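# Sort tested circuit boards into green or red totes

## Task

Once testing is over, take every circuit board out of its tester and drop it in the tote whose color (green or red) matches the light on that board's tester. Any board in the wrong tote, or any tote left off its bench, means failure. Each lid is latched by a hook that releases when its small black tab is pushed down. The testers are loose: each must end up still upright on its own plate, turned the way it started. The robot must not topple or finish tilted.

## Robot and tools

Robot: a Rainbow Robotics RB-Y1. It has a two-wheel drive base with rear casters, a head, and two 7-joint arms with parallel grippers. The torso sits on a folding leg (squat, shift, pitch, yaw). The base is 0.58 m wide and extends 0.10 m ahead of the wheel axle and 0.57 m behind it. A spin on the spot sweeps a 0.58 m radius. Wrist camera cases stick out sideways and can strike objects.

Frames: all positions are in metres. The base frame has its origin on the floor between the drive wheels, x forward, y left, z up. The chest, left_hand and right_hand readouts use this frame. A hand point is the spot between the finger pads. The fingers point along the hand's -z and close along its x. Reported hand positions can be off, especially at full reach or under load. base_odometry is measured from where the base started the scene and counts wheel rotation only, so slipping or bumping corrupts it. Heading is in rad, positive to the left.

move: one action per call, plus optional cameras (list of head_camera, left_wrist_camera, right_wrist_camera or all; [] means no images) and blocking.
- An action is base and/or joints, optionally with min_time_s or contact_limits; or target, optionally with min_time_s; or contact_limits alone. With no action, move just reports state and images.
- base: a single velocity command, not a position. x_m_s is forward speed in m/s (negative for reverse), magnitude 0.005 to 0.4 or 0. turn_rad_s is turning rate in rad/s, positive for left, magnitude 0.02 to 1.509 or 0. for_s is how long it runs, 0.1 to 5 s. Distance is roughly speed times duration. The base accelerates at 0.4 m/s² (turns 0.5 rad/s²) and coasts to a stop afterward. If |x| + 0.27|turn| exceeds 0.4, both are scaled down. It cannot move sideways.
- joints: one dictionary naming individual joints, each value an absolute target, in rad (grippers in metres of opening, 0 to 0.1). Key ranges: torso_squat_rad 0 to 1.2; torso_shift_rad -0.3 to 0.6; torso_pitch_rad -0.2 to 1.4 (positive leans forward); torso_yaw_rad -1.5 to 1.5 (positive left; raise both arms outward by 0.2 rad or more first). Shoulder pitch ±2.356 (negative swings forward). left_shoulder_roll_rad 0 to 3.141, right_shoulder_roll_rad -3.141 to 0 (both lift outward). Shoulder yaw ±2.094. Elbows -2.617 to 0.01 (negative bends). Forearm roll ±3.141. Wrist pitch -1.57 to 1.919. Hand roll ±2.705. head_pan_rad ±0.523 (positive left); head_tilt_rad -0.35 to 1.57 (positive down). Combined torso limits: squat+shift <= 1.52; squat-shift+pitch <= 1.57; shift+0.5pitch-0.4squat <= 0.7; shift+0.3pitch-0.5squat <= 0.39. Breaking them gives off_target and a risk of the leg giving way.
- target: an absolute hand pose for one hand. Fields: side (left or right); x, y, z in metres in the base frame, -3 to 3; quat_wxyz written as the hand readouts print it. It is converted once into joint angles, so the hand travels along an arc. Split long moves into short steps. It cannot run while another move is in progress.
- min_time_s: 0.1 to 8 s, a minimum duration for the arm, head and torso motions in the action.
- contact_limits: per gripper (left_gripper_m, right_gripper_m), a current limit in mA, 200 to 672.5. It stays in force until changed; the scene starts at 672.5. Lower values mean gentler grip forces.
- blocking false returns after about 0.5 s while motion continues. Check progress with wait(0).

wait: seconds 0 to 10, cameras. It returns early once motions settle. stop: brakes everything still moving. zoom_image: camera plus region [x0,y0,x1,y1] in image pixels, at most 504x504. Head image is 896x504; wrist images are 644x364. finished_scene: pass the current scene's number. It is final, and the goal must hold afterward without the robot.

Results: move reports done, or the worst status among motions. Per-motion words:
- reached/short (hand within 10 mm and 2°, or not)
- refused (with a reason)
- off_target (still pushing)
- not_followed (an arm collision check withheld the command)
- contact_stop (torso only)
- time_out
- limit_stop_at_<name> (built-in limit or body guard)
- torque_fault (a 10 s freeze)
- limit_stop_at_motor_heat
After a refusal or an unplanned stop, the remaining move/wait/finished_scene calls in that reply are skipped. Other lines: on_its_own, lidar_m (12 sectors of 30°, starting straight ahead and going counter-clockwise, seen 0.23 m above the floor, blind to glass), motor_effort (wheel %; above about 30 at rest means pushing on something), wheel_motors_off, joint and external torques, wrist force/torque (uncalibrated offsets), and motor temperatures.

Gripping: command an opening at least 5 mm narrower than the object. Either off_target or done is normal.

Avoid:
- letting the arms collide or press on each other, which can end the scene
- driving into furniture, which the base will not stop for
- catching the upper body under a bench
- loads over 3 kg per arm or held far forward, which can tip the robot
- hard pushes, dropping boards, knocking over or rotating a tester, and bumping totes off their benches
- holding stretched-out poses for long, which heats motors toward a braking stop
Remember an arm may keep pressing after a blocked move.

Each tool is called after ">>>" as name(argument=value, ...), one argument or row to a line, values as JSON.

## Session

>>> move(
)

Scene clock: 0.00 s.
Joint torques (N m): no reading
External joint torques (N m): no reading
Motor temperatures (°C): left_arm=[29 31 29 32 38 34 40] | right_arm=[34 33 28 31 45 35 35]
Wrist force (N): no reading
Wrist torque (N m): no reading
Wrist force, peak (N): no reading
base_odometry: x=+0.000 y=+0.000 heading=+0.000
lidar_m: 2.87 2.44 2.86 2.64 2.50 2.56 1.98 1.87 2.24 2.26 2.13 2.18
base_status: not commanded
joint_positions: torso_squat_rad=+0.350 torso_shift_rad=+0.000 torso_pitch_rad=+0.000 torso_yaw_rad=+0.000 left_shoulder_pitch_rad=-0.001 left_shoulder_roll_rad=+0.031 left_shoulder_yaw_rad=-0.041 left_elbow_rad=-0.170 left_forearm_roll_rad=+0.033 left_wrist_pitch_rad=+0.032 left_hand_roll_rad=+0.039 left_gripper_m=+0.100 right_shoulder_pitch_rad=+0.036 right_shoulder_roll_rad=-0.008 right_shoulder_yaw_rad=-0.002 right_elbow_rad=-0.181 right_forearm_roll_rad=-0.038 right_wrist_pitch_rad=-0.031 right_hand_roll_rad=+0.012 right_gripper_m=+0.099 head_pan_rad=+0.000 head_tilt_rad=+0.400
joint_status: not commanded
wheel_motors_off: 0
motor_effort: left_wheel=+3 right_wheel=-2
chest: x=-0.2280 y=-0.0008 z=+1.2475 quat_wxyz=(+1.000, +0.000, +0.000, +0.000) (m; base frame)
left_hand: x=-0.1518 y=+0.2404 z=+0.5662 quat_wxyz=(+0.997, +0.012, -0.070, +0.014) (m; base frame)
right_hand: x=-0.1586 y=-0.2280 z=+0.5658 quat_wxyz=(+0.996, -0.004, -0.089, -0.020) (m; base frame)
pictures: head_camera, left_wrist_camera, right_wrist_camera
camera_calibration:
head_camera: T_world_to_cam=[[0.00558805, -0.998764, 0.0493946, -0.0729161], [-0.352742, -0.0481889, -0.934479, 1.33893], [0.935704, -0.0122016, -0.352575, 0.642059], [0, 0, 0, 1]] pos_world=[-0.128073, -0.000470119, 1.48118]
left_wrist_camera: T_world_to_cam=[[0.990967, 0.0426958, 0.127124, 0.0668803], [-0.0219463, -0.883548, 0.467825, -0.0215703], [0.132294, -0.46639, -0.874631, 0.696404], [0, 0, 0, 1]] pos_world=[-0.15888, 0.302882, 0.610686]
right_wrist_camera: T_world_to_cam=[[-0.979227, 0.0586123, -0.194112, -0.0296431], [-0.0323789, 0.899827, 0.435044, -0.0129038], [0.200166, 0.432292, -0.879237, 0.699438], [0, 0, 0, 1]] pos_world=[-0.169449, -0.289013, 0.614832]

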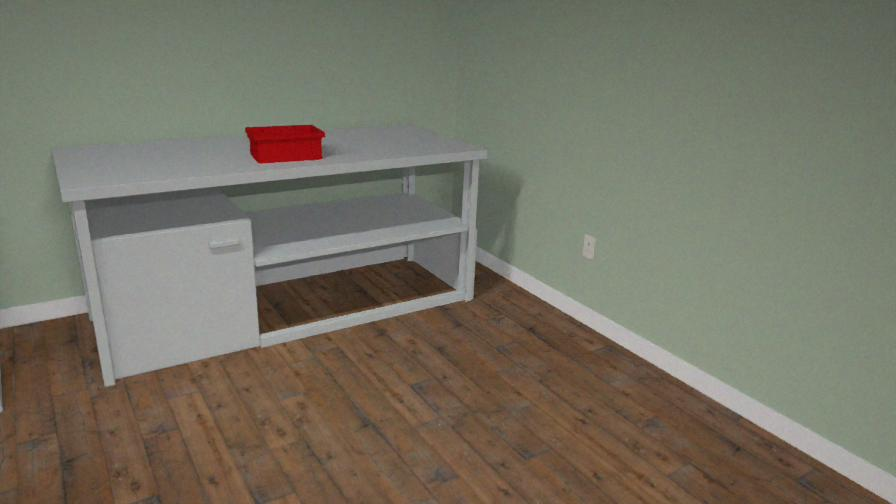

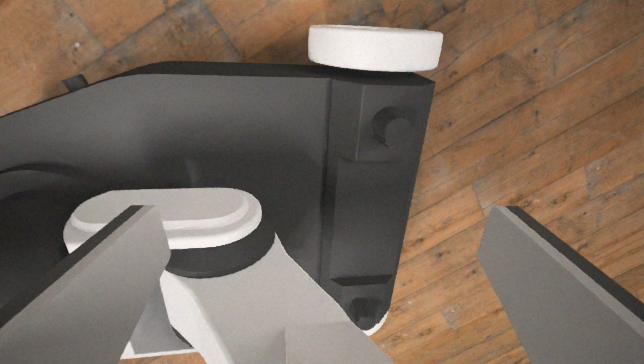

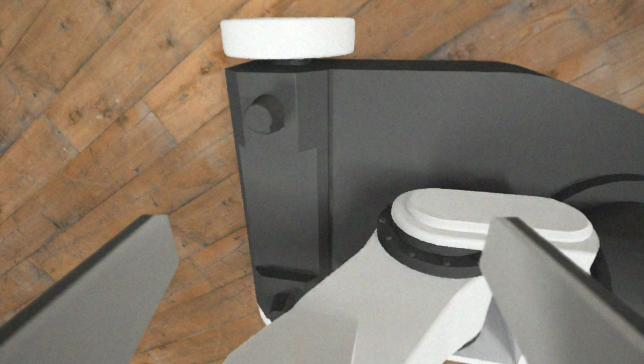

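>>> move(
  base={"turn_rad_s":0.8,"for_s":1.4},
  joints={"head_tilt_rad":0.3},
  cameras=["head_camera"],
)

>>> move(
  base={"turn_rad_s":0.8,"for_s":1.4},
  cameras=["head_camera"],
)

>>> move(
  base={"turn_rad_s":0.8,"for_s":1.4},
  cameras=["head_camera"],
)

>>> move(
  base={"turn_rad_s":0.8,"for_s":1.4},
  cameras=["head_camera"],
)

Scene clock: 10.53 s.
Joint torques (N m): left_arm=[-2.25 0.91 0.12 -0.45 0.14 -0.35 0.02] | right_arm=[-1.45 0.23 -0.17 -0.37 -0.18 -0.47 0.05]
External joint torques (N m): left_arm=[-0.24 -0.07 0.05 0.14 0.14 0.03 0.03] | right_arm=[-0.19 0.98 -0.14 0.01 -0.22 -0.04 0.04]
Motor temperatures (°C): left_arm=[29 31 29 32 38 34 40] | right_arm=[34 33 28 31 45 35 35]
Wrist force (N): left_arm=[-2.7 -0.5 -9.8] | right_arm=[1.1 10.9 -12.6]
Wrist torque (N m): left_arm=[0.01 -0.47 -0.21] | right_arm=[-0.08 0.78 0.50]
Wrist force, peak (N): left_arm=[-2.6 -0.5 -10.1] | right_arm=[1.0 11.0 -13.0]
move: done
base_odometry: x=+0.000 y=+0.000 heading=+0.980
lidar_m: 2.46 2.71 2.50 2.53 2.02 1.86 2.25 2.32 2.13 2.17 2.70 2.44
base_status: done (sent for 1.4 of 1.4 s)
joint_positions: torso_squat_rad=+0.350 torso_shift_rad=+0.000 torso_pitch_rad=+0.000 torso_yaw_rad=+0.000 left_shoulder_pitch_rad=-0.001 left_shoulder_roll_rad=+0.031 left_shoulder_yaw_rad=-0.041 left_elbow_rad=-0.170 left_forearm_roll_rad=+0.033 left_wrist_pitch_rad=+0.032 left_hand_roll_rad=+0.039 left_gripper_m=+0.100 right_shoulder_pitch_rad=+0.036 right_shoulder_roll_rad=-0.008 right_shoulder_yaw_rad=-0.002 right_elbow_rad=-0.181 right_forearm_roll_rad=-0.038 right_wrist_pitch_rad=-0.031 right_hand_roll_rad=+0.012 right_gripper_m=+0.099 head_pan_rad=+0.000 head_tilt_rad=+0.300
joint_status: all done
wheel_motors_off: 0
motor_effort: left_wheel=+1(31) right_wheel=+3(27)
chest: x=-0.2280 y=-0.0008 z=+1.2475 quat_wxyz=(+1.000, +0.000, +0.000, +0.000) (m; base frame)
left_hand: x=-0.1518 y=+0.2403 z=+0.5662 quat_wxyz=(+0.997, +0.012, -0.070, +0.014) (m; base frame)
right_hand: x=-0.1586 y=-0.2280 z=+0.5658 quat_wxyz=(+0.996, -0.004, -0.089, -0.020) (m; base frame)
pictures: head_camera
camera_calibration:
head_camera: T_world_to_cam=[[0.000533972, -0.998764, 0.0497103, -0.0744148], [-0.257713, -0.0481686, -0.96502, 1.40271], [0.966221, -0.0122957, -0.25742, 0.510614], [0, 0, 0, 1]] pos_world=[-0.131829, -0.000477619, 1.48879]

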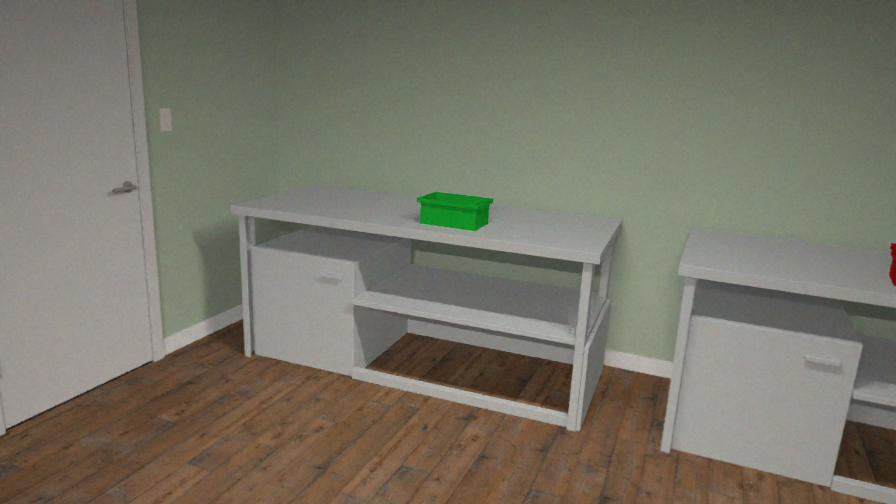

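Scene clock: 13.67 s.
Joint torques (N m): left_arm=[-1.99 1.02 0.01 -0.48 0.21 -0.31 0.12] | right_arm=[-1.66 -0.02 -0.44 -0.27 -0.18 -0.45 0.13]
External joint torques (N m): left_arm=[0.03 0.04 -0.07 0.1 0.2 0.06 0.13] | right_arm=[-0.4 0.73 -0.41 0.11 -0.21 -0.02 0.12]
Motor temperatures (°C): left_arm=[29 31 29 32 38 34 40] | right_arm=[34 33 28 31 45 35 35]
Wrist force (N): left_arm=[-2.6 -0.1 -9.4] | right_arm=[1.1 10.8 -12.6]
Wrist torque (N m): left_arm=[-0.03 -0.46 -0.23] | right_arm=[-0.07 0.78 0.50]
Wrist force, peak (N): left_arm=[-2.6 -0.2 -10.0] | right_arm=[1.2 11.0 -12.9]
move: done
base_odometry: x=+0.000 y=+0.000 heading=+1.959
lidar_m: 2.50 2.50 2.09 1.85 2.23 2.31 2.13 2.15 2.57 2.45 2.45 2.78
base_status: done (sent for 1.4 of 1.4 s)
joint_positions: torso_squat_rad=+0.350 torso_shift_rad=+0.000 torso_pitch_rad=+0.000 torso_yaw_rad=+0.000 left_shoulder_pitch_rad=-0.001 left_shoulder_roll_rad=+0.031 left_shoulder_yaw_rad=-0.041 left_elbow_rad=-0.170 left_forearm_roll_rad=+0.033 left_wrist_pitch_rad=+0.032 left_hand_roll_rad=+0.039 left_gripper_m=+0.100 right_shoulder_pitch_rad=+0.036 right_shoulder_roll_rad=-0.008 right_shoulder_yaw_rad=-0.002 right_elbow_rad=-0.181 right_forearm_roll_rad=-0.038 right_wrist_pitch_rad=-0.031 right_hand_roll_rad=+0.012 right_gripper_m=+0.099 head_pan_rad=+0.000 head_tilt_rad=+0.300
joint_status: not commanded
wheel_motors_off: 0
motor_effort: left_wheel=+1(15) right_wheel=+5(24)
chest: x=-0.2280 y=-0.0008 z=+1.2475 quat_wxyz=(+1.000, +0.000, +0.000, +0.000) (m; base frame)
left_hand: x=-0.1518 y=+0.2403 z=+0.5662 quat_wxyz=(+0.997, +0.012, -0.070, +0.014) (m; base frame)
right_hand: x=-0.1586 y=-0.2280 z=+0.5658 quat_wxyz=(+0.996, -0.004, -0.089, -0.020) (m; base frame)
pictures: head_camera
camera_calibration:
head_camera: T_world_to_cam=[[0.000533584, -0.998764, 0.0497106, -0.0744162], [-0.257711, -0.0481688, -0.965021, 1.40271], [0.966222, -0.012296, -0.257418, 0.510613], [0, 0, 0, 1]] pos_world=[-0.131832, -0.000478572, 1.48879]

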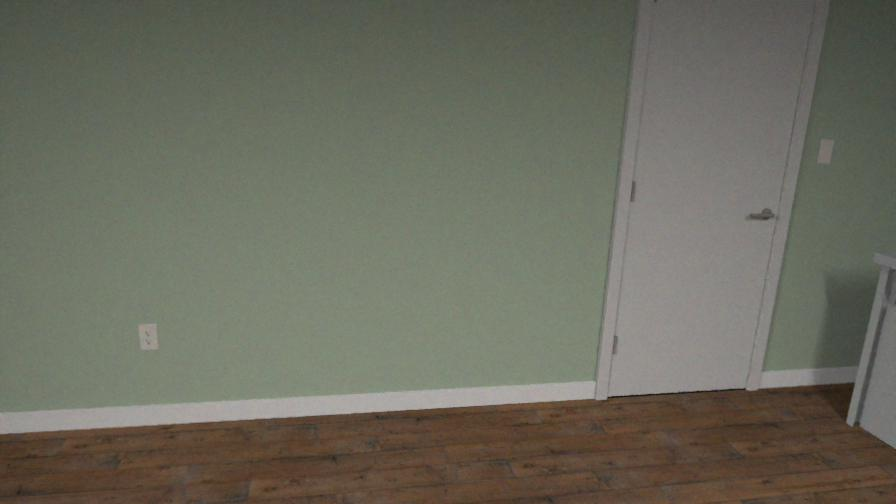

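Scene clock: 16.80 s.
Joint torques (N m): left_arm=[-2.13 1.06 0.23 -0.58 0.24 -0.36 0.07] | right_arm=[-1.27 0.04 -0.19 -0.32 -0.05 -0.56 0.01]
External joint torques (N m): left_arm=[-0.11 0.08 0.16 0 0.24 0.02 0.08] | right_arm=[0 0.79 -0.15 0.07 -0.09 -0.13 0]
Motor temperatures (°C): left_arm=[29 31 29 32 38 34 40] | right_arm=[34 33 28 31 45 35 35]
Wrist force (N): left_arm=[-2.4 -0.5 -9.6] | right_arm=[1.0 10.8 -12.8]
Wrist torque (N m): left_arm=[0.01 -0.43 -0.21] | right_arm=[-0.08 0.76 0.52]
Wrist force, peak (N): left_arm=[-2.6 -0.2 -10.0] | right_arm=[0.8 10.8 -13.3]
move: done
base_odometry: x=+0.000 y=+0.000 heading=+2.939
lidar_m: 2.80 1.85 1.89 2.24 2.13 2.13 2.46 2.46 2.46 2.87 2.51 2.50
base_status: done (sent for 1.4 of 1.4 s)
joint_positions: torso_squat_rad=+0.350 torso_shift_rad=+0.000 torso_pitch_rad=+0.000 torso_yaw_rad=+0.000 left_shoulder_pitch_rad=-0.001 left_shoulder_roll_rad=+0.031 left_shoulder_yaw_rad=-0.041 left_elbow_rad=-0.170 left_forearm_roll_rad=+0.033 left_wrist_pitch_rad=+0.032 left_hand_roll_rad=+0.039 left_gripper_m=+0.100 right_shoulder_pitch_rad=+0.036 right_shoulder_roll_rad=-0.008 right_shoulder_yaw_rad=-0.002 right_elbow_rad=-0.181 right_forearm_roll_rad=-0.038 right_wrist_pitch_rad=-0.031 right_hand_roll_rad=+0.012 right_gripper_m=+0.099 head_pan_rad=+0.000 head_tilt_rad=+0.300
joint_status: not commanded
wheel_motors_off: 0
motor_effort: left_wheel=-1(15) right_wheel=+5(25)
chest: x=-0.2280 y=-0.0008 z=+1.2475 quat_wxyz=(+1.000, +0.000, +0.000, +0.000) (m; base frame)
left_hand: x=-0.1518 y=+0.2403 z=+0.5662 quat_wxyz=(+0.997, +0.012, -0.070, +0.014) (m; base frame)
right_hand: x=-0.1586 y=-0.2280 z=+0.5658 quat_wxyz=(+0.996, -0.004, -0.089, -0.020) (m; base frame)
pictures: head_camera
camera_calibration:
head_camera: T_world_to_cam=[[0.000532965, -0.998764, 0.0497106, -0.0744164], [-0.257709, -0.0481687, -0.965021, 1.40271], [0.966222, -0.0122965, -0.257416, 0.510613], [0, 0, 0, 1]] pos_world=[-0.131834, -0.000478703, 1.48879]

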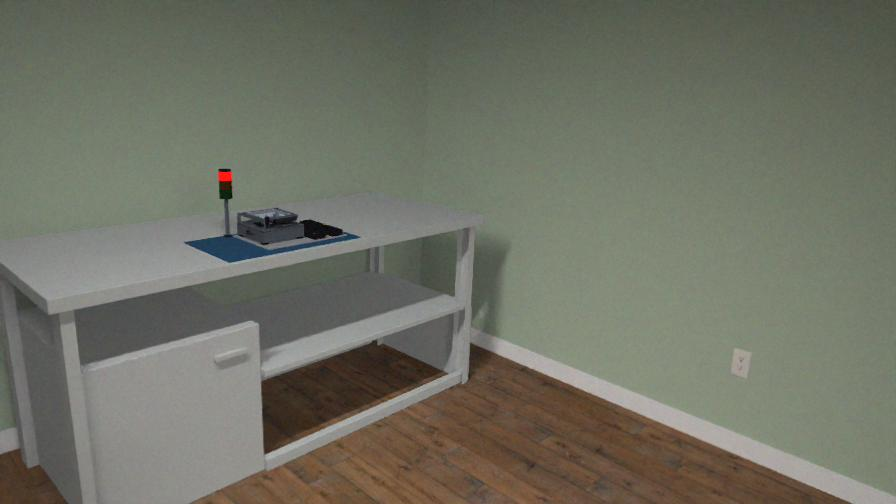

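Scene clock: 19.93 s.
Joint torques (N m): left_arm=[-2.17 0.94 -0.11 -0.43 0.2 -0.27 0.04] | right_arm=[-1.37 -0.06 -0.22 -0.23 -0.19 -0.57 0.05]
External joint torques (N m): left_arm=[-0.15 -0.04 -0.19 0.15 0.19 0.1 0.04] | right_arm=[-0.11 0.68 -0.19 0.15 -0.23 -0.14 0.04]
Motor temperatures (°C): left_arm=[29 31 29 32 38 34 40] | right_arm=[34 33 28 31 45 35 35]
Wrist force (N): left_arm=[-2.5 -0.3 -9.7] | right_arm=[1.3 10.8 -12.7]
Wrist torque (N m): left_arm=[0.00 -0.42 -0.21] | right_arm=[-0.08 0.81 0.51]
Wrist force, peak (N): left_arm=[-2.8 -0.4 -10.0] | right_arm=[1.2 10.9 -13.0]
move: done
base_odometry: x=+0.000 y=+0.000 heading=-2.364
lidar_m: 1.88 2.24 2.14 2.13 2.36 2.49 2.44 2.87 2.52 2.51 2.78 1.85
base_status: done (sent for 1.4 of 1.4 s)
joint_positions: torso_squat_rad=+0.350 torso_shift_rad=+0.000 torso_pitch_rad=+0.000 torso_yaw_rad=+0.000 left_shoulder_pitch_rad=-0.001 left_shoulder_roll_rad=+0.031 left_shoulder_yaw_rad=-0.041 left_elbow_rad=-0.170 left_forearm_roll_rad=+0.033 left_wrist_pitch_rad=+0.032 left_hand_roll_rad=+0.039 left_gripper_m=+0.100 right_shoulder_pitch_rad=+0.036 right_shoulder_roll_rad=-0.008 right_shoulder_yaw_rad=-0.002 right_elbow_rad=-0.181 right_forearm_roll_rad=-0.038 right_wrist_pitch_rad=-0.031 right_hand_roll_rad=+0.012 right_gripper_m=+0.099 head_pan_rad=+0.000 head_tilt_rad=+0.300
joint_status: not commanded
wheel_motors_off: 0
motor_effort: left_wheel=+1(15) right_wheel=+6(24)
chest: x=-0.2280 y=-0.0008 z=+1.2475 quat_wxyz=(+1.000, +0.000, +0.000, +0.000) (m; base frame)
left_hand: x=-0.1518 y=+0.2403 z=+0.5662 quat_wxyz=(+0.997, +0.012, -0.070, +0.014) (m; base frame)
right_hand: x=-0.1586 y=-0.2280 z=+0.5658 quat_wxyz=(+0.996, -0.004, -0.089, -0.020) (m; base frame)
pictures: head_camera
camera_calibration:
head_camera: T_world_to_cam=[[0.000532779, -0.998764, 0.0497101, -0.0744163], [-0.257707, -0.0481682, -0.965022, 1.40272], [0.966223, -0.0122965, -0.257414, 0.510612], [0, 0, 0, 1]] pos_world=[-0.131835, -0.000479204, 1.48879]

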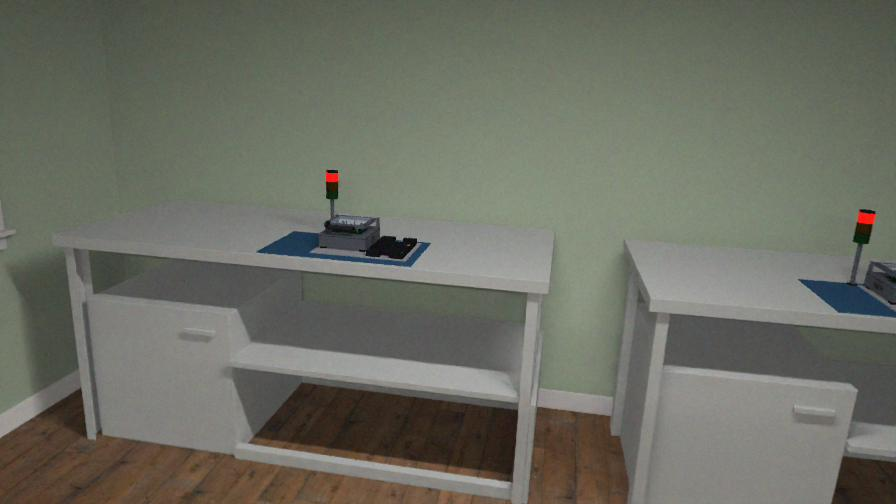

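>>> zoom_image(
  camera="head_camera",
  region=[260, 150, 460, 280],
)

>>> move(
  base={"turn_rad_s":0.4,"for_s":0.93},
  cameras=[],
)

>>> move(
  base={"x_m_s":0.35,"for_s":4.3},
  joints={"torso_squat_rad":0,"torso_pitch_rad":0.3,"head_tilt_rad":0.3},
  cameras=[],
)

>>> move(
  base={"turn_rad_s":-0.5,"for_s":1.17},
  cameras=["head_camera"],
)

Scaled by 2.520 from the camera's 896x504 image, which has a finer 1280x720 frame.

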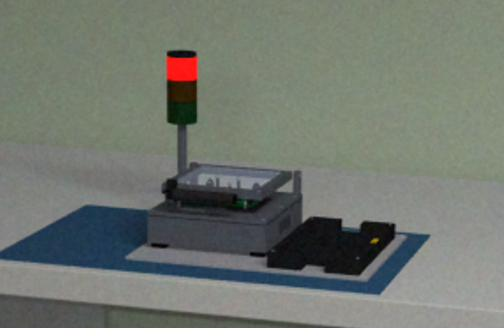

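Scene clock: 41.30 s.
Joint torques (N m): left_arm=[-2.11 0.98 0.11 -0.58 0.15 -0.37 0.08] | right_arm=[-1.56 0.07 -0.29 -0.19 -0.14 -0.44 -0.01]
External joint torques (N m): left_arm=[-0.1 0 0.04 0 0.14 0.01 0.08] | right_arm=[-0.3 0.82 -0.26 0.19 -0.18 -0.02 -0.02]
Motor temperatures (°C): left_arm=[29 31 29 32 38 34 40] | right_arm=[34 33 28 31 45 35 35]
Wrist force (N): left_arm=[-2.7 -0.4 -9.5] | right_arm=[0.8 10.5 -12.6]
Wrist torque (N m): left_arm=[0.01 -0.45 -0.20] | right_arm=[-0.04 0.74 0.52]
Wrist force, peak (N): left_arm=[-2.7 -0.4 -10.1] | right_arm=[1.1 10.9 -13.1]
move: done
base_odometry: x=+0.000 y=+0.000 heading=-1.991
lidar_m: 2.24 2.19 2.13 2.22 2.54 2.43 2.86 2.58 2.51 2.63 1.91 1.84
base_status: done (sent for 0.93 of 0.93 s)
joint_positions: torso_squat_rad=+0.350 torso_shift_rad=+0.000 torso_pitch_rad=+0.000 torso_yaw_rad=+0.000 left_shoulder_pitch_rad=-0.001 left_shoulder_roll_rad=+0.031 left_shoulder_yaw_rad=-0.041 left_elbow_rad=-0.170 left_forearm_roll_rad=+0.033 left_wrist_pitch_rad=+0.032 left_hand_roll_rad=+0.039 left_gripper_m=+0.100 right_shoulder_pitch_rad=+0.036 right_shoulder_roll_rad=-0.008 right_shoulder_yaw_rad=-0.002 right_elbow_rad=-0.181 right_forearm_roll_rad=-0.038 right_wrist_pitch_rad=-0.031 right_hand_roll_rad=+0.012 right_gripper_m=+0.099 head_pan_rad=+0.000 head_tilt_rad=+0.300
joint_status: not commanded
wheel_motors_off: 0
motor_effort: left_wheel=+2(15) right_wheel=+5(24)
chest: x=-0.2280 y=-0.0007 z=+1.2475 quat_wxyz=(+1.000, +0.000, +0.000, +0.000) (m; base frame)
left_hand: x=-0.1518 y=+0.2403 z=+0.5662 quat_wxyz=(+0.997, +0.012, -0.070, +0.014) (m; base frame)
right_hand: x=-0.1586 y=-0.2280 z=+0.5658 quat_wxyz=(+0.996, -0.004, -0.089, -0.020) (m; base frame)
pictures: none
No camera images: "cameras" was empty.

Scene clock: 46.83 s.
Joint torques (N m): left_arm=[6.16 1.02 0.13 2.36 0.15 0.28 0.09] | right_arm=[6.75 -0.22 -0.48 2.72 -0.27 0.06 0.05]
External joint torques (N m): left_arm=[0 0.08 0.05 -0.24 0.15 0.07 0.08] | right_arm=[-0.75 0.6 -0.29 -0.21 -0.23 -0.14 0.06]
Motor temperatures (°C): left_arm=[29 31 29 32 38 34 40] | right_arm=[34 33 28 31 45 35 35]
Wrist force (N): left_arm=[-0.8 -0.4 -9.6] | right_arm=[3.0 11.1 -12.7]
Wrist torque (N m): left_arm=[0.00 -0.40 -0.22] | right_arm=[-0.12 0.90 0.52]
Wrist force, peak (N): left_arm=[-2.7 -0.5 -10.0] | right_arm=[3.0 11.3 -12.9]
move: done
base_odometry: x=-0.614 y=-1.374 heading=-1.991
lidar_m: 0.73 0.93 1.33 1.40 1.96 3.77 3.90 3.40 2.94 0.96 1.11 1.28
base_status: done (sent for 4.3 of 4.3 s)
joint_positions: torso_squat_rad=+0.000 torso_shift_rad=+0.000 torso_pitch_rad=+0.300 torso_yaw_rad=+0.000 left_shoulder_pitch_rad=-0.001 left_shoulder_roll_rad=+0.031 left_shoulder_yaw_rad=-0.041 left_elbow_rad=-0.170 left_forearm_roll_rad=+0.033 left_wrist_pitch_rad=+0.032 left_hand_roll_rad=+0.039 left_gripper_m=+0.100 right_shoulder_pitch_rad=+0.036 right_shoulder_roll_rad=-0.008 right_shoulder_yaw_rad=-0.002 right_elbow_rad=-0.181 right_forearm_roll_rad=-0.038 right_wrist_pitch_rad=-0.031 right_hand_roll_rad=+0.012 right_gripper_m=+0.099 head_pan_rad=+0.000 head_tilt_rad=+0.300
joint_status: all done
wheel_motors_off: 0
motor_effort: left_wheel=+2(31) right_wheel=-3(30)
chest: x=-0.1365 y=-0.0008 z=+1.2761 quat_wxyz=(+0.989, +0.000, +0.149, +0.000) (m; base frame)
left_hand: x=-0.2652 y=+0.2403 z=+0.6027 quat_wxyz=(+0.997, +0.014, +0.080, +0.013) (m; base frame)
right_hand: x=-0.2717 y=-0.2280 z=+0.6043 quat_wxyz=(+0.998, -0.007, +0.061, -0.019) (m; base frame)
pictures: none
No camera images: "cameras" was empty.

Scene clock: 49.30 s.
Joint torques (N m): left_arm=[5.99 0.94 0.29 2.48 0.19 0.24 0.14] | right_arm=[6.86 0 -0.34 2.58 -0.29 0.1 -0.13]
External joint torques (N m): left_arm=[-0.16 0.01 0.21 -0.13 0.2 0.02 0.13] | right_arm=[-0.63 0.82 -0.16 -0.35 -0.25 -0.09 -0.12]
Motor temperatures (°C): left_arm=[29 31 29 32 38 34 40] | right_arm=[34 33 28 31 45 35 35]
Wrist force (N): left_arm=[-0.5 -0.3 -9.7] | right_arm=[2.9 11.0 -12.7]
Wrist torque (N m): left_arm=[-0.02 -0.36 -0.23] | right_arm=[-0.11 0.89 0.53]
Wrist force, peak (N): left_arm=[-1.2 -0.7 -9.7] | right_arm=[3.1 11.2 -12.9]
move: done
base_odometry: x=-0.614 y=-1.374 heading=-2.574
lidar_m: 1.28 0.73 0.88 1.34 1.39 1.84 3.76 3.90 3.45 2.93 0.95 1.05
base_status: done (sent for 1.17 of 1.17 s)
joint_positions: torso_squat_rad=+0.000 torso_shift_rad=+0.000 torso_pitch_rad=+0.300 torso_yaw_rad=+0.000 left_shoulder_pitch_rad=-0.001 left_shoulder_roll_rad=+0.031 left_shoulder_yaw_rad=-0.041 left_elbow_rad=-0.170 left_forearm_roll_rad=+0.033 left_wrist_pitch_rad=+0.032 left_hand_roll_rad=+0.039 left_gripper_m=+0.100 right_shoulder_pitch_rad=+0.036 right_shoulder_roll_rad=-0.008 right_shoulder_yaw_rad=-0.002 right_elbow_rad=-0.181 right_forearm_roll_rad=-0.038 right_wrist_pitch_rad=-0.031 right_hand_roll_rad=+0.012 right_gripper_m=+0.099 head_pan_rad=+0.000 head_tilt_rad=+0.300
joint_status: not commanded
wheel_motors_off: 0
motor_effort: left_wheel=+3(26) right_wheel=+1(25)
chest: x=-0.1365 y=-0.0007 z=+1.2761 quat_wxyz=(+0.989, +0.000, +0.149, +0.000) (m; base frame)
left_hand: x=-0.2652 y=+0.2403 z=+0.6027 quat_wxyz=(+0.997, +0.014, +0.080, +0.013) (m; base frame)
right_hand: x=-0.2717 y=-0.2280 z=+0.6043 quat_wxyz=(+0.998, -0.007, +0.061, -0.019) (m; base frame)
pictures: head_camera
camera_calibration:
head_camera: T_world_to_cam=[[0.0154106, -0.99876, 0.0473394, -0.0708111], [-0.531411, -0.0482859, -0.845737, 1.26431], [0.846974, -0.0121234, -0.531496, 0.763064], [0, 0, 0, 1]] pos_world=[0.0266649, -0.000423999, 1.47819]

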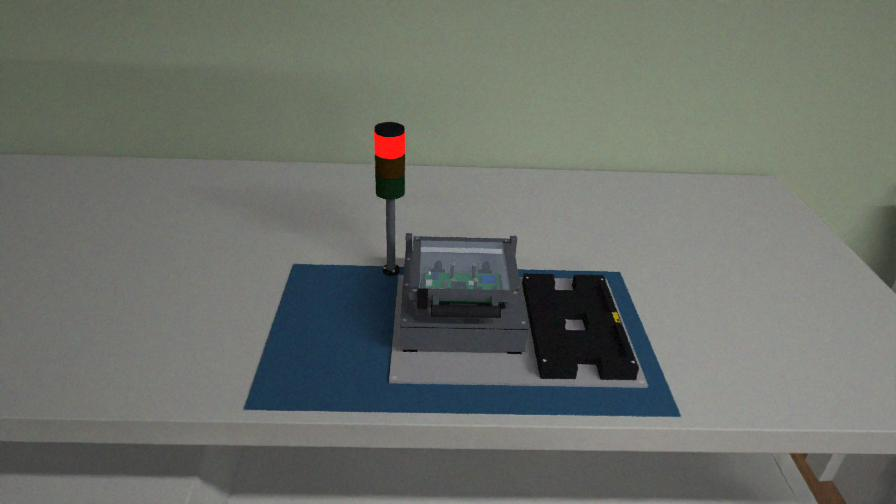

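>>> move(
  joints={"torso_squat_rad":0,"torso_pitch_rad":0.3,"head_tilt_rad":0.5},
)

>>> move(
  base={"x_m_s":-0.15,"for_s":1.0},
  cameras=[],
)

Scene clock: 81.67 s.
Joint torques (N m): left_arm=[6.07 1.11 0.24 2.44 0.24 0.15 0.15] | right_arm=[6.6 -0.06 -0.47 2.64 -0.33 0.04 0.04]
External joint torques (N m): left_arm=[-0.08 0.18 0.16 -0.16 0.24 -0.07 0.14] | right_arm=[-0.89 0.77 -0.28 -0.29 -0.29 -0.15 0.05]
Motor temperatures (°C): left_arm=[29 31 29 32 38 34 40] | right_arm=[34 33 28 31 45 35 35]
Wrist force (N): left_arm=[-0.9 -0.2 -9.4] | right_arm=[2.9 11.0 -12.7]
Wrist torque (N m): left_arm=[-0.03 -0.40 -0.24] | right_arm=[-0.11 0.87 0.52]
Wrist force, peak (N): left_arm=[-0.6 -0.5 -9.8] | right_arm=[3.0 11.3 -13.2]
move: done
base_odometry: x=-0.614 y=-1.374 heading=-2.574
lidar_m: 1.28 0.72 0.87 1.34 1.38 1.85 3.76 3.90 3.45 2.93 0.95 1.06
base_status: not commanded
joint_positions: torso_squat_rad=+0.000 torso_shift_rad=+0.000 torso_pitch_rad=+0.300 torso_yaw_rad=+0.000 left_shoulder_pitch_rad=-0.001 left_shoulder_roll_rad=+0.031 left_shoulder_yaw_rad=-0.041 left_elbow_rad=-0.170 left_forearm_roll_rad=+0.033 left_wrist_pitch_rad=+0.032 left_hand_roll_rad=+0.039 left_gripper_m=+0.100 right_shoulder_pitch_rad=+0.036 right_shoulder_roll_rad=-0.008 right_shoulder_yaw_rad=-0.002 right_elbow_rad=-0.181 right_forearm_roll_rad=-0.038 right_wrist_pitch_rad=-0.031 right_hand_roll_rad=+0.012 right_gripper_m=+0.099 head_pan_rad=+0.000 head_tilt_rad=+0.500
joint_status: all done
wheel_motors_off: 0
motor_effort: left_wheel=+3(5) right_wheel=+0(2)
chest: x=-0.1365 y=-0.0007 z=+1.2761 quat_wxyz=(+0.989, +0.000, +0.149, +0.000) (m; base frame)
left_hand: x=-0.2652 y=+0.2403 z=+0.6027 quat_wxyz=(+0.997, +0.014, +0.080, +0.013) (m; base frame)
right_hand: x=-0.2717 y=-0.2280 z=+0.6043 quat_wxyz=(+0.998, -0.007, +0.061, -0.019) (m; base frame)
pictures: head_camera, left_wrist_camera, right_wrist_camera
camera_calibration:
head_camera: T_world_to_cam=[[0.0246853, -0.998757, 0.043302, -0.0643905], [-0.688817, -0.048385, -0.723319, 1.07662], [0.724515, -0.0119718, -0.689155, 0.986458], [0, 0, 0, 1]] pos_world=[0.0284783, -0.000408648, 1.46135]
left_wrist_camera: T_world_to_cam=[[0.984263, 0.042885, -0.171426, 0.352667], [0.117468, -0.883516, 0.453433, 0.00446662], [-0.132012, -0.466434, -0.87465, 0.673274], [0, 0, 0, 1]] pos_world=[-0.258762, 0.30286, 0.64731]
right_wrist_camera: T_world_to_cam=[[-0.992851, 0.058416, 0.104088, -0.316907], [0.0975162, 0.899854, 0.42515, 0.00795646], [-0.0688287, 0.432261, -0.899118, 0.694923], [0, 0, 0, 1]] pos_world=[-0.267587, -0.289035, 0.654421]

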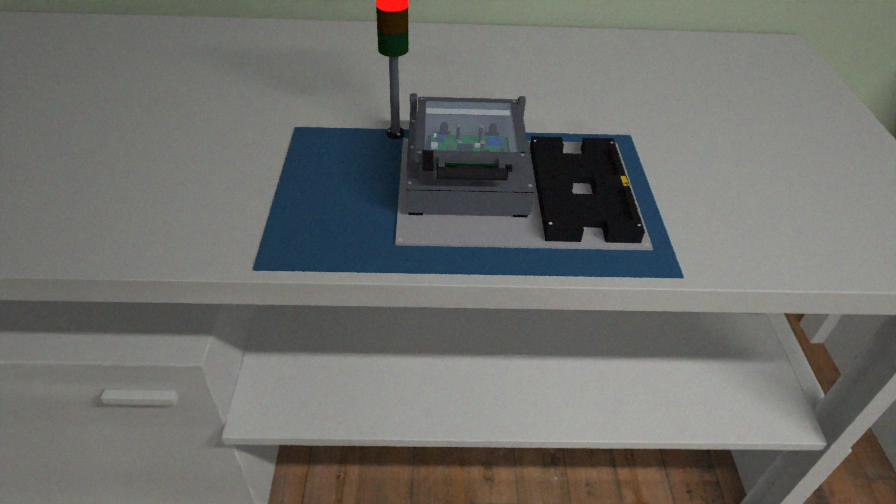

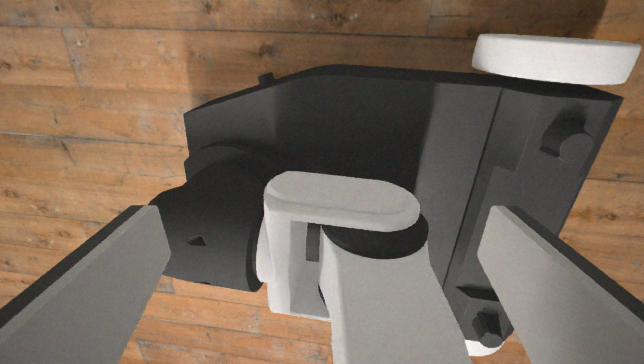

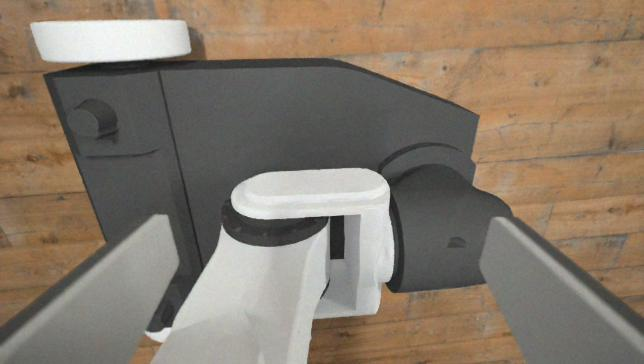

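Scene clock: 83.80 s.
Joint torques (N m): left_arm=[5.26 0.73 0.05 2.53 0.18 0.2 0.14] | right_arm=[6.56 0.05 -0.41 2.84 -0.34 0.07 -0.02]
External joint torques (N m): left_arm=[-0.89 -0.2 -0.03 -0.08 0.18 -0.01 0.13] | right_arm=[-0.93 0.88 -0.22 -0.09 -0.3 -0.12 -0.02]
Motor temperatures (°C): left_arm=[29 31 29 32 38 34 40] | right_arm=[34 33 28 31 45 35 35]
Wrist force (N): left_arm=[-0.9 -0.4 -9.5] | right_arm=[2.6 10.9 -12.8]
Wrist torque (N m): left_arm=[0.00 -0.39 -0.24] | right_arm=[-0.10 0.84 0.52]
Wrist force, peak (N): left_arm=[-0.9 -0.6 -10.0] | right_arm=[2.8 11.3 -12.8]
move: done
base_odometry: x=-0.487 y=-1.293 heading=-2.575
lidar_m: 1.44 0.86 1.08 1.33 1.38 1.85 3.61 3.76 3.46 3.30 1.33 1.06
base_status: done (sent for 1 of 1 s)
joint_positions: torso_squat_rad=+0.000 torso_shift_rad=+0.000 torso_pitch_rad=+0.300 torso_yaw_rad=+0.000 left_shoulder_pitch_rad=-0.001 left_shoulder_roll_rad=+0.031 left_shoulder_yaw_rad=-0.041 left_elbow_rad=-0.170 left_forearm_roll_rad=+0.033 left_wrist_pitch_rad=+0.032 left_hand_roll_rad=+0.039 left_gripper_m=+0.100 right_shoulder_pitch_rad=+0.036 right_shoulder_roll_rad=-0.008 right_shoulder_yaw_rad=-0.002 right_elbow_rad=-0.181 right_forearm_roll_rad=-0.038 right_wrist_pitch_rad=-0.031 right_hand_roll_rad=+0.012 right_gripper_m=+0.099 head_pan_rad=+0.000 head_tilt_rad=+0.500
joint_status: not commanded
wheel_motors_off: 0
motor_effort: left_wheel=-6(26) right_wheel=+5(29)
chest: x=-0.1366 y=-0.0008 z=+1.2761 quat_wxyz=(+0.989, +0.000, +0.149, +0.000) (m; base frame)
left_hand: x=-0.2653 y=+0.2403 z=+0.6027 quat_wxyz=(+0.997, +0.014, +0.080, +0.013) (m; base frame)
right_hand: x=-0.2718 y=-0.2280 z=+0.6043 quat_wxyz=(+0.998, -0.007, +0.061, -0.019) (m; base frame)
pictures: none
No camera images: "cameras" was empty.

>>> move(
  target={"side":"left","x":0.2,"y":0.3,"z":0.95,"quat_wxyz":[1,0,0,0]},
  cameras=[],
)

>>> move(
  target={"side":"right","x":0.2,"y":-0.3,"z":0.95,"quat_wxyz":[1,0,0,0]},
  cameras=[],
)

>>> move(
  target={"side":"left","x":0.26,"y":0.265,"z":1.13,"quat_wxyz":[0.97,-0.24,0,0]},
  cameras=[],
)

>>> move(
  target={"side":"right","x":0.25,"y":-0.3,"z":1.15,"quat_wxyz":[1,0,0,0]},
  cameras=["head_camera"],
)

>>> move(
  base={"turn_rad_s":-0.1,"for_s":0.9},
  cameras=[],
)

>>> move(
  base={"x_m_s":0.2,"for_s":2.0},
  cameras=["head_camera"],
)

Scene clock: 105.97 s.
Joint torques (N m): left_arm=[-9.79 8.51 5.37 -6.14 0.06 -0.23 0.19] | right_arm=[6.35 -0.06 -0.45 2.67 -0.28 0.02 0.06]
External joint torques (N m): left_arm=[1.17 -0.2 0.21 1.28 0.05 -0.14 0.19] | right_arm=[-1.15 0.77 -0.26 -0.26 -0.24 -0.17 0.07]
Motor temperatures (°C): left_arm=[29 31 29 32 38 34 40] | right_arm=[34 33 28 31 45 35 35]
Wrist force (N): left_arm=[-2.2 -0.1 -9.4] | right_arm=[3.1 11.3 -12.6]
Wrist torque (N m): left_arm=[-0.05 -0.51 -0.23] | right_arm=[-0.12 0.90 0.54]
Wrist force, peak (N): left_arm=[-2.2 0.0 -10.3] | right_arm=[2.9 11.4 -13.0]
move: done
base_odometry: x=-0.487 y=-1.293 heading=-2.575
lidar_m: 1.44 0.86 1.08 1.33 1.38 1.84 3.61 3.76 3.45 3.30 1.32 1.05
base_status: not commanded
joint_positions: torso_squat_rad=+0.000 torso_shift_rad=+0.000 torso_pitch_rad=+0.300 torso_yaw_rad=+0.000 left_shoulder_pitch_rad=-0.402 left_shoulder_roll_rad=+0.541 left_shoulder_yaw_rad=+0.026 left_elbow_rad=-1.870 left_forearm_roll_rad=+0.560 left_wrist_pitch_rad=+1.919 left_hand_roll_rad=+0.270 left_gripper_m=+0.100 right_shoulder_pitch_rad=+0.036 right_shoulder_roll_rad=-0.008 right_shoulder_yaw_rad=-0.002 right_elbow_rad=-0.181 right_forearm_roll_rad=-0.038 right_wrist_pitch_rad=-0.031 right_hand_roll_rad=+0.012 right_gripper_m=+0.099 head_pan_rad=+0.000 head_tilt_rad=+0.500
joint_status: all done
wheel_motors_off: 0
motor_effort: left_wheel=-7(8) right_wheel=+8(8)
chest: x=-0.1366 y=-0.0008 z=+1.2761 quat_wxyz=(+0.989, +0.000, +0.149, +0.000) (m; base frame)
left_hand: x=+0.2000 y=+0.2999 z=+0.9501 quat_wxyz=(+1.000, +0.000, +0.000, +0.000) (m; base frame)
left_hand_status: reached (checked arc, planned for 2.0 s): 0 mm and 0.0 deg off.
right_hand: x=-0.2718 y=-0.2280 z=+0.6043 quat_wxyz=(+0.998, -0.007, +0.061, -0.019) (m; base frame)
pictures: none
No camera images: "cameras" was empty.

Scene clock: 108.33 s.
Joint torques (N m): left_arm=[-10.06 8.47 5.62 -6.19 0.22 -0.22 0.19] | right_arm=[-9.92 -8.95 -5.31 -6.28 0.12 -0.39 -0.11]
External joint torques (N m): left_arm=[0.9 -0.24 0.46 1.23 0.2 -0.13 0.19] | right_arm=[1.6 0.97 0.08 1.44 -0.13 -0.35 -0.11]
Motor temperatures (°C): left_arm=[29 31 29 32 38 34 40] | right_arm=[34 33 28 31 45 35 35]
Wrist force (N): left_arm=[-2.0 -0.2 -9.8] | right_arm=[2.2 10.7 -13.2]
Wrist torque (N m): left_arm=[-0.04 -0.49 -0.24] | right_arm=[-0.06 0.87 0.52]
Wrist force, peak (N): left_arm=[-2.2 -0.6 -10.2] | right_arm=[2.6 11.4 -13.5]
move: done
base_odometry: x=-0.487 y=-1.293 heading=-2.575
lidar_m: 1.43 0.86 1.08 1.33 1.38 1.85 3.60 3.76 3.46 3.30 1.32 1.05
base_status: not commanded
joint_positions: torso_squat_rad=+0.000 torso_shift_rad=+0.000 torso_pitch_rad=+0.300 torso_yaw_rad=+0.000 left_shoulder_pitch_rad=-0.402 left_shoulder_roll_rad=+0.541 left_shoulder_yaw_rad=+0.026 left_elbow_rad=-1.870 left_forearm_roll_rad=+0.560 left_wrist_pitch_rad=+1.919 left_hand_roll_rad=+0.270 left_gripper_m=+0.100 right_shoulder_pitch_rad=-0.401 right_shoulder_roll_rad=-0.544 right_shoulder_yaw_rad=-0.021 right_elbow_rad=-1.875 right_forearm_roll_rad=-0.561 right_wrist_pitch_rad=+1.919 right_hand_roll_rad=-0.277 right_gripper_m=+0.099 head_pan_rad=+0.000 head_tilt_rad=+0.500
joint_status: all done
wheel_motors_off: 0
motor_effort: left_wheel=-5(8) right_wheel=+7(9)
chest: x=-0.1366 y=-0.0008 z=+1.2761 quat_wxyz=(+0.989, +0.000, +0.149, +0.000) (m; base frame)
left_hand: x=+0.2000 y=+0.3000 z=+0.9501 quat_wxyz=(+1.000, +0.000, +0.000, +0.000) (m; base frame)
right_hand: x=+0.1999 y=-0.3003 z=+0.9502 quat_wxyz=(+1.000, +0.000, -0.001, +0.000) (m; base frame)
right_hand_status: reached (checked arc, planned for 2.0 s): 0 mm and 0.1 deg off.
pictures: none
No camera images: "cameras" was empty.

Scene clock: 109.53 s.
Joint torques (N m): left_arm=[-13.57 12.11 7.38 -3.35 0.64 -0.57 -0.17] | right_arm=[-10.08 -8.89 -5.35 -6.44 0.09 -0.26 -0.06]
External joint torques (N m): left_arm=[1.26 -1.33 -0.29 1.39 -0.14 -0.06 -0.16] | right_arm=[1.44 1.04 0.03 1.27 -0.16 -0.21 -0.06]
Motor temperatures (°C): left_arm=[29 31 29 32 38 34 40] | right_arm=[34 33 28 31 45 35 35]
Wrist force (N): left_arm=[-1.7 2.7 -8.5] | right_arm=[2.4 10.9 -12.9]
Wrist torque (N m): left_arm=[-0.23 -0.46 -0.18] | right_arm=[-0.09 0.89 0.52]
Wrist force, peak (N): left_arm=[-2.7 0.1 -11.0] | right_arm=[1.9 11.0 -13.5]
move: done
base_odometry: x=-0.487 y=-1.293 heading=-2.575
lidar_m: 1.43 0.86 1.08 1.34 1.38 1.85 3.61 3.76 3.45 3.30 1.33 1.05
base_status: not commanded
joint_positions: torso_squat_rad=+0.000 torso_shift_rad=+0.000 torso_pitch_rad=+0.300 torso_yaw_rad=+0.000 left_shoulder_pitch_rad=-0.751 left_shoulder_roll_rad=+0.924 left_shoulder_yaw_rad=+0.092 left_elbow_rad=-1.669 left_forearm_roll_rad=+1.453 left_wrist_pitch_rad=+1.919 left_hand_roll_rad=+0.504 left_gripper_m=+0.100 right_shoulder_pitch_rad=-0.401 right_shoulder_roll_rad=-0.544 right_shoulder_yaw_rad=-0.021 right_elbow_rad=-1.875 right_forearm_roll_rad=-0.561 right_wrist_pitch_rad=+1.919 right_hand_roll_rad=-0.277 right_gripper_m=+0.099 head_pan_rad=+0.000 head_tilt_rad=+0.500
joint_status: all done
wheel_motors_off: 0
motor_effort: left_wheel=-5(7) right_wheel=+7(8)
chest: x=-0.1366 y=-0.0008 z=+1.2761 quat_wxyz=(+0.989, +0.000, +0.149, +0.000) (m; base frame)
left_hand: x=+0.2600 y=+0.2651 z=+1.1302 quat_wxyz=(+0.971, -0.240, +0.000, +0.000) (m; base frame)
left_hand_status: reached (checked arc, planned for 0.9 s): 0 mm and 0.1 deg off.
right_hand: x=+0.1999 y=-0.3003 z=+0.9502 quat_wxyz=(+1.000, +0.000, -0.001, +0.000) (m; base frame)
pictures: none
No camera images: "cameras" was empty.

Scene clock: 110.87 s.
Joint torques (N m): left_arm=[-13.25 12.23 7.33 -3.53 0.82 -0.52 -0.16] | right_arm=[-14.55 -12.48 -8.36 -0.83 0.34 0 0.33]
External joint torques (N m): left_arm=[1.58 -1.22 -0.33 1.22 0.03 0 -0.16] | right_arm=[1.73 1.54 1.67 1.05 0.09 0.02 0.33]
Motor temperatures (°C): left_arm=[29 31 29 32 38 34 40] | right_arm=[34 33 28 31 45 35 35]
Wrist force (N): left_arm=[-1.4 2.9 -8.7] | right_arm=[2.1 10.7 -13.3]
Wrist torque (N m): left_arm=[-0.26 -0.43 -0.20] | right_arm=[-0.06 0.86 0.55]
Wrist force, peak (N): left_arm=[-1.6 3.1 -8.9] | right_arm=[1.6 11.1 -14.1]
move: done
base_odometry: x=-0.487 y=-1.293 heading=-2.575
lidar_m: 1.43 0.87 1.08 1.32 1.38 1.84 3.61 3.75 3.46 3.30 1.34 1.06
base_status: not commanded
joint_positions: torso_squat_rad=+0.000 torso_shift_rad=+0.000 torso_pitch_rad=+0.300 torso_yaw_rad=+0.000 left_shoulder_pitch_rad=-0.751 left_shoulder_roll_rad=+0.924 left_shoulder_yaw_rad=+0.092 left_elbow_rad=-1.669 left_forearm_roll_rad=+1.453 left_wrist_pitch_rad=+1.919 left_hand_roll_rad=+0.504 left_gripper_m=+0.100 right_shoulder_pitch_rad=-0.985 right_shoulder_roll_rad=-1.218 right_shoulder_yaw_rad=+0.340 right_elbow_rad=-1.838 right_forearm_roll_rad=-1.414 right_wrist_pitch_rad=+1.919 right_hand_roll_rad=-0.733 right_gripper_m=+0.099 head_pan_rad=+0.000 head_tilt_rad=+0.500
joint_status: all done
wheel_motors_off: 0
motor_effort: left_wheel=-6(8) right_wheel=+8(8)
chest: x=-0.1366 y=-0.0007 z=+1.2761 quat_wxyz=(+0.989, +0.000, +0.149, +0.000) (m; base frame)
left_hand: x=+0.2600 y=+0.2651 z=+1.1302 quat_wxyz=(+0.971, -0.240, +0.000, +0.000) (m; base frame)
right_hand: x=+0.2501 y=-0.3000 z=+1.1504 quat_wxyz=(+1.000, +0.000, -0.001, +0.000) (m; base frame)
right_hand_status: reached (checked arc, planned for 1.0 s): 0 mm and 0.1 deg off.
pictures: head_camera
camera_calibration:
head_camera: T_world_to_cam=[[0.0246821, -0.998755, 0.0433512, -0.0644383], [-0.688659, -0.048421, -0.723467, 1.07677], [0.724665, -0.0119975, -0.688997, 0.986373], [0, 0, 0, 1]] pos_world=[0.0283253, -0.000386008, 1.46141]

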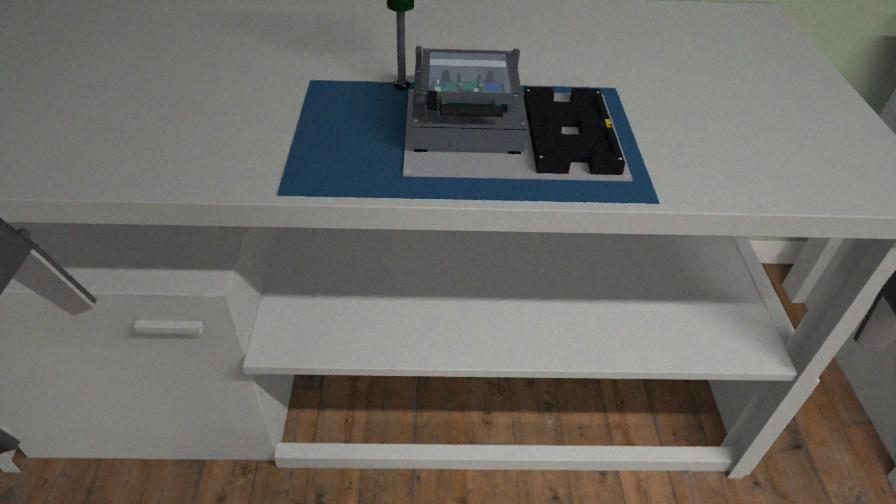

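Scene clock: 112.27 s.
Joint torques (N m): left_arm=[-13.37 12.18 7.47 -3.42 0.83 -0.52 -0.19] | right_arm=[-14.36 -12.25 -8.62 -0.94 0.28 -0.09 0.19]
External joint torques (N m): left_arm=[1.46 -1.27 -0.2 1.32 0.04 0 -0.18] | right_arm=[1.92 1.77 1.41 0.94 0.04 -0.07 0.19]
Motor temperatures (°C): left_arm=[29 31 29 32 38 34 40] | right_arm=[34 34 28 31 45 35 35]
Wrist force (N): left_arm=[-1.8 3.0 -8.6] | right_arm=[2.4 10.8 -13.1]
Wrist torque (N m): left_arm=[-0.28 -0.47 -0.19] | right_arm=[-0.06 0.89 0.55]
Wrist force, peak (N): left_arm=[-1.7 2.7 -9.2] | right_arm=[2.4 11.1 -13.4]
move: done
base_odometry: x=-0.487 y=-1.293 heading=-2.664
lidar_m: 1.44 0.86 1.00 1.33 1.36 1.71 3.62 3.66 3.56 3.30 1.33 1.05
base_status: done (sent for 0.9 of 0.9 s)
joint_positions: torso_squat_rad=+0.000 torso_shift_rad=+0.000 torso_pitch_rad=+0.300 torso_yaw_rad=+0.000 left_shoulder_pitch_rad=-0.751 left_shoulder_roll_rad=+0.924 left_shoulder_yaw_rad=+0.092 left_elbow_rad=-1.669 left_forearm_roll_rad=+1.453 left_wrist_pitch_rad=+1.919 left_hand_roll_rad=+0.504 left_gripper_m=+0.100 right_shoulder_pitch_rad=-0.985 right_shoulder_roll_rad=-1.218 right_shoulder_yaw_rad=+0.340 right_elbow_rad=-1.838 right_forearm_roll_rad=-1.414 right_wrist_pitch_rad=+1.919 right_hand_roll_rad=-0.733 right_gripper_m=+0.099 head_pan_rad=+0.000 head_tilt_rad=+0.500
joint_status: not commanded
wheel_motors_off: 0
motor_effort: left_wheel=+4(28) right_wheel=+1(26)
chest: x=-0.1366 y=-0.0007 z=+1.2761 quat_wxyz=(+0.989, +0.000, +0.149, +0.000) (m; base frame)
left_hand: x=+0.2600 y=+0.2651 z=+1.1302 quat_wxyz=(+0.971, -0.240, +0.000, +0.000) (m; base frame)
right_hand: x=+0.2501 y=-0.3001 z=+1.1503 quat_wxyz=(+1.000, +0.000, -0.001, +0.000) (m; base frame)
pictures: none
No camera images: "cameras" was empty.

Scene clock: 115.13 s.
Joint torques (N m): left_arm=[-13.52 12.11 7.43 -3.61 0.88 -0.55 -0.16] | right_arm=[-14.26 -12.16 -8.71 -1.01 0.19 -0.02 0.34]
External joint torques (N m): left_arm=[1.31 -1.34 -0.24 1.14 0.1 -0.03 -0.16] | right_arm=[2.03 1.86 1.32 0.86 -0.05 0.01 0.34]
Motor temperatures (°C): left_arm=[29 31 29 32 38 34 40] | right_arm=[34 34 28 31 45 35 35]
Wrist force (N): left_arm=[-2.0 2.8 -8.6] | right_arm=[2.2 10.8 -12.6]
Wrist torque (N m): left_arm=[-0.25 -0.50 -0.18] | right_arm=[-0.05 0.86 0.54]
Wrist force, peak (N): left_arm=[-1.8 2.9 -9.0] | right_arm=[2.0 11.2 -13.3]
move: done
base_odometry: x=-0.843 y=-1.477 heading=-2.665
lidar_m: 1.04 0.66 0.56 1.05 1.40 1.77 3.77 4.05 3.51 2.88 0.78 0.91
base_status: done (sent for 2 of 2 s)
joint_positions: torso_squat_rad=+0.000 torso_shift_rad=+0.000 torso_pitch_rad=+0.300 torso_yaw_rad=+0.000 left_shoulder_pitch_rad=-0.751 left_shoulder_roll_rad=+0.924 left_shoulder_yaw_rad=+0.092 left_elbow_rad=-1.669 left_forearm_roll_rad=+1.453 left_wrist_pitch_rad=+1.919 left_hand_roll_rad=+0.504 left_gripper_m=+0.100 right_shoulder_pitch_rad=-0.985 right_shoulder_roll_rad=-1.218 right_shoulder_yaw_rad=+0.340 right_elbow_rad=-1.838 right_forearm_roll_rad=-1.414 right_wrist_pitch_rad=+1.919 right_hand_roll_rad=-0.733 right_gripper_m=+0.099 head_pan_rad=+0.000 head_tilt_rad=+0.500
joint_status: not commanded
wheel_motors_off: 0
motor_effort: left_wheel=-1(35) right_wheel=+0(27)
chest: x=-0.1366 y=-0.0007 z=+1.2761 quat_wxyz=(+0.989, +0.000, +0.149, +0.000) (m; base frame)
left_hand: x=+0.2600 y=+0.2651 z=+1.1301 quat_wxyz=(+0.971, -0.240, +0.000, +0.000) (m; base frame)
right_hand: x=+0.2501 y=-0.3001 z=+1.1503 quat_wxyz=(+1.000, +0.000, -0.001, +0.000) (m; base frame)
pictures: head_camera
camera_calibration:
head_camera: T_world_to_cam=[[0.0246718, -0.998757, 0.0433148, -0.0644119], [-0.68872, -0.0483865, -0.723411, 1.07671], [0.724607, -0.0119839, -0.689058, 0.986411], [0, 0, 0, 1]] pos_world=[0.028378, -0.000412719, 1.46138]

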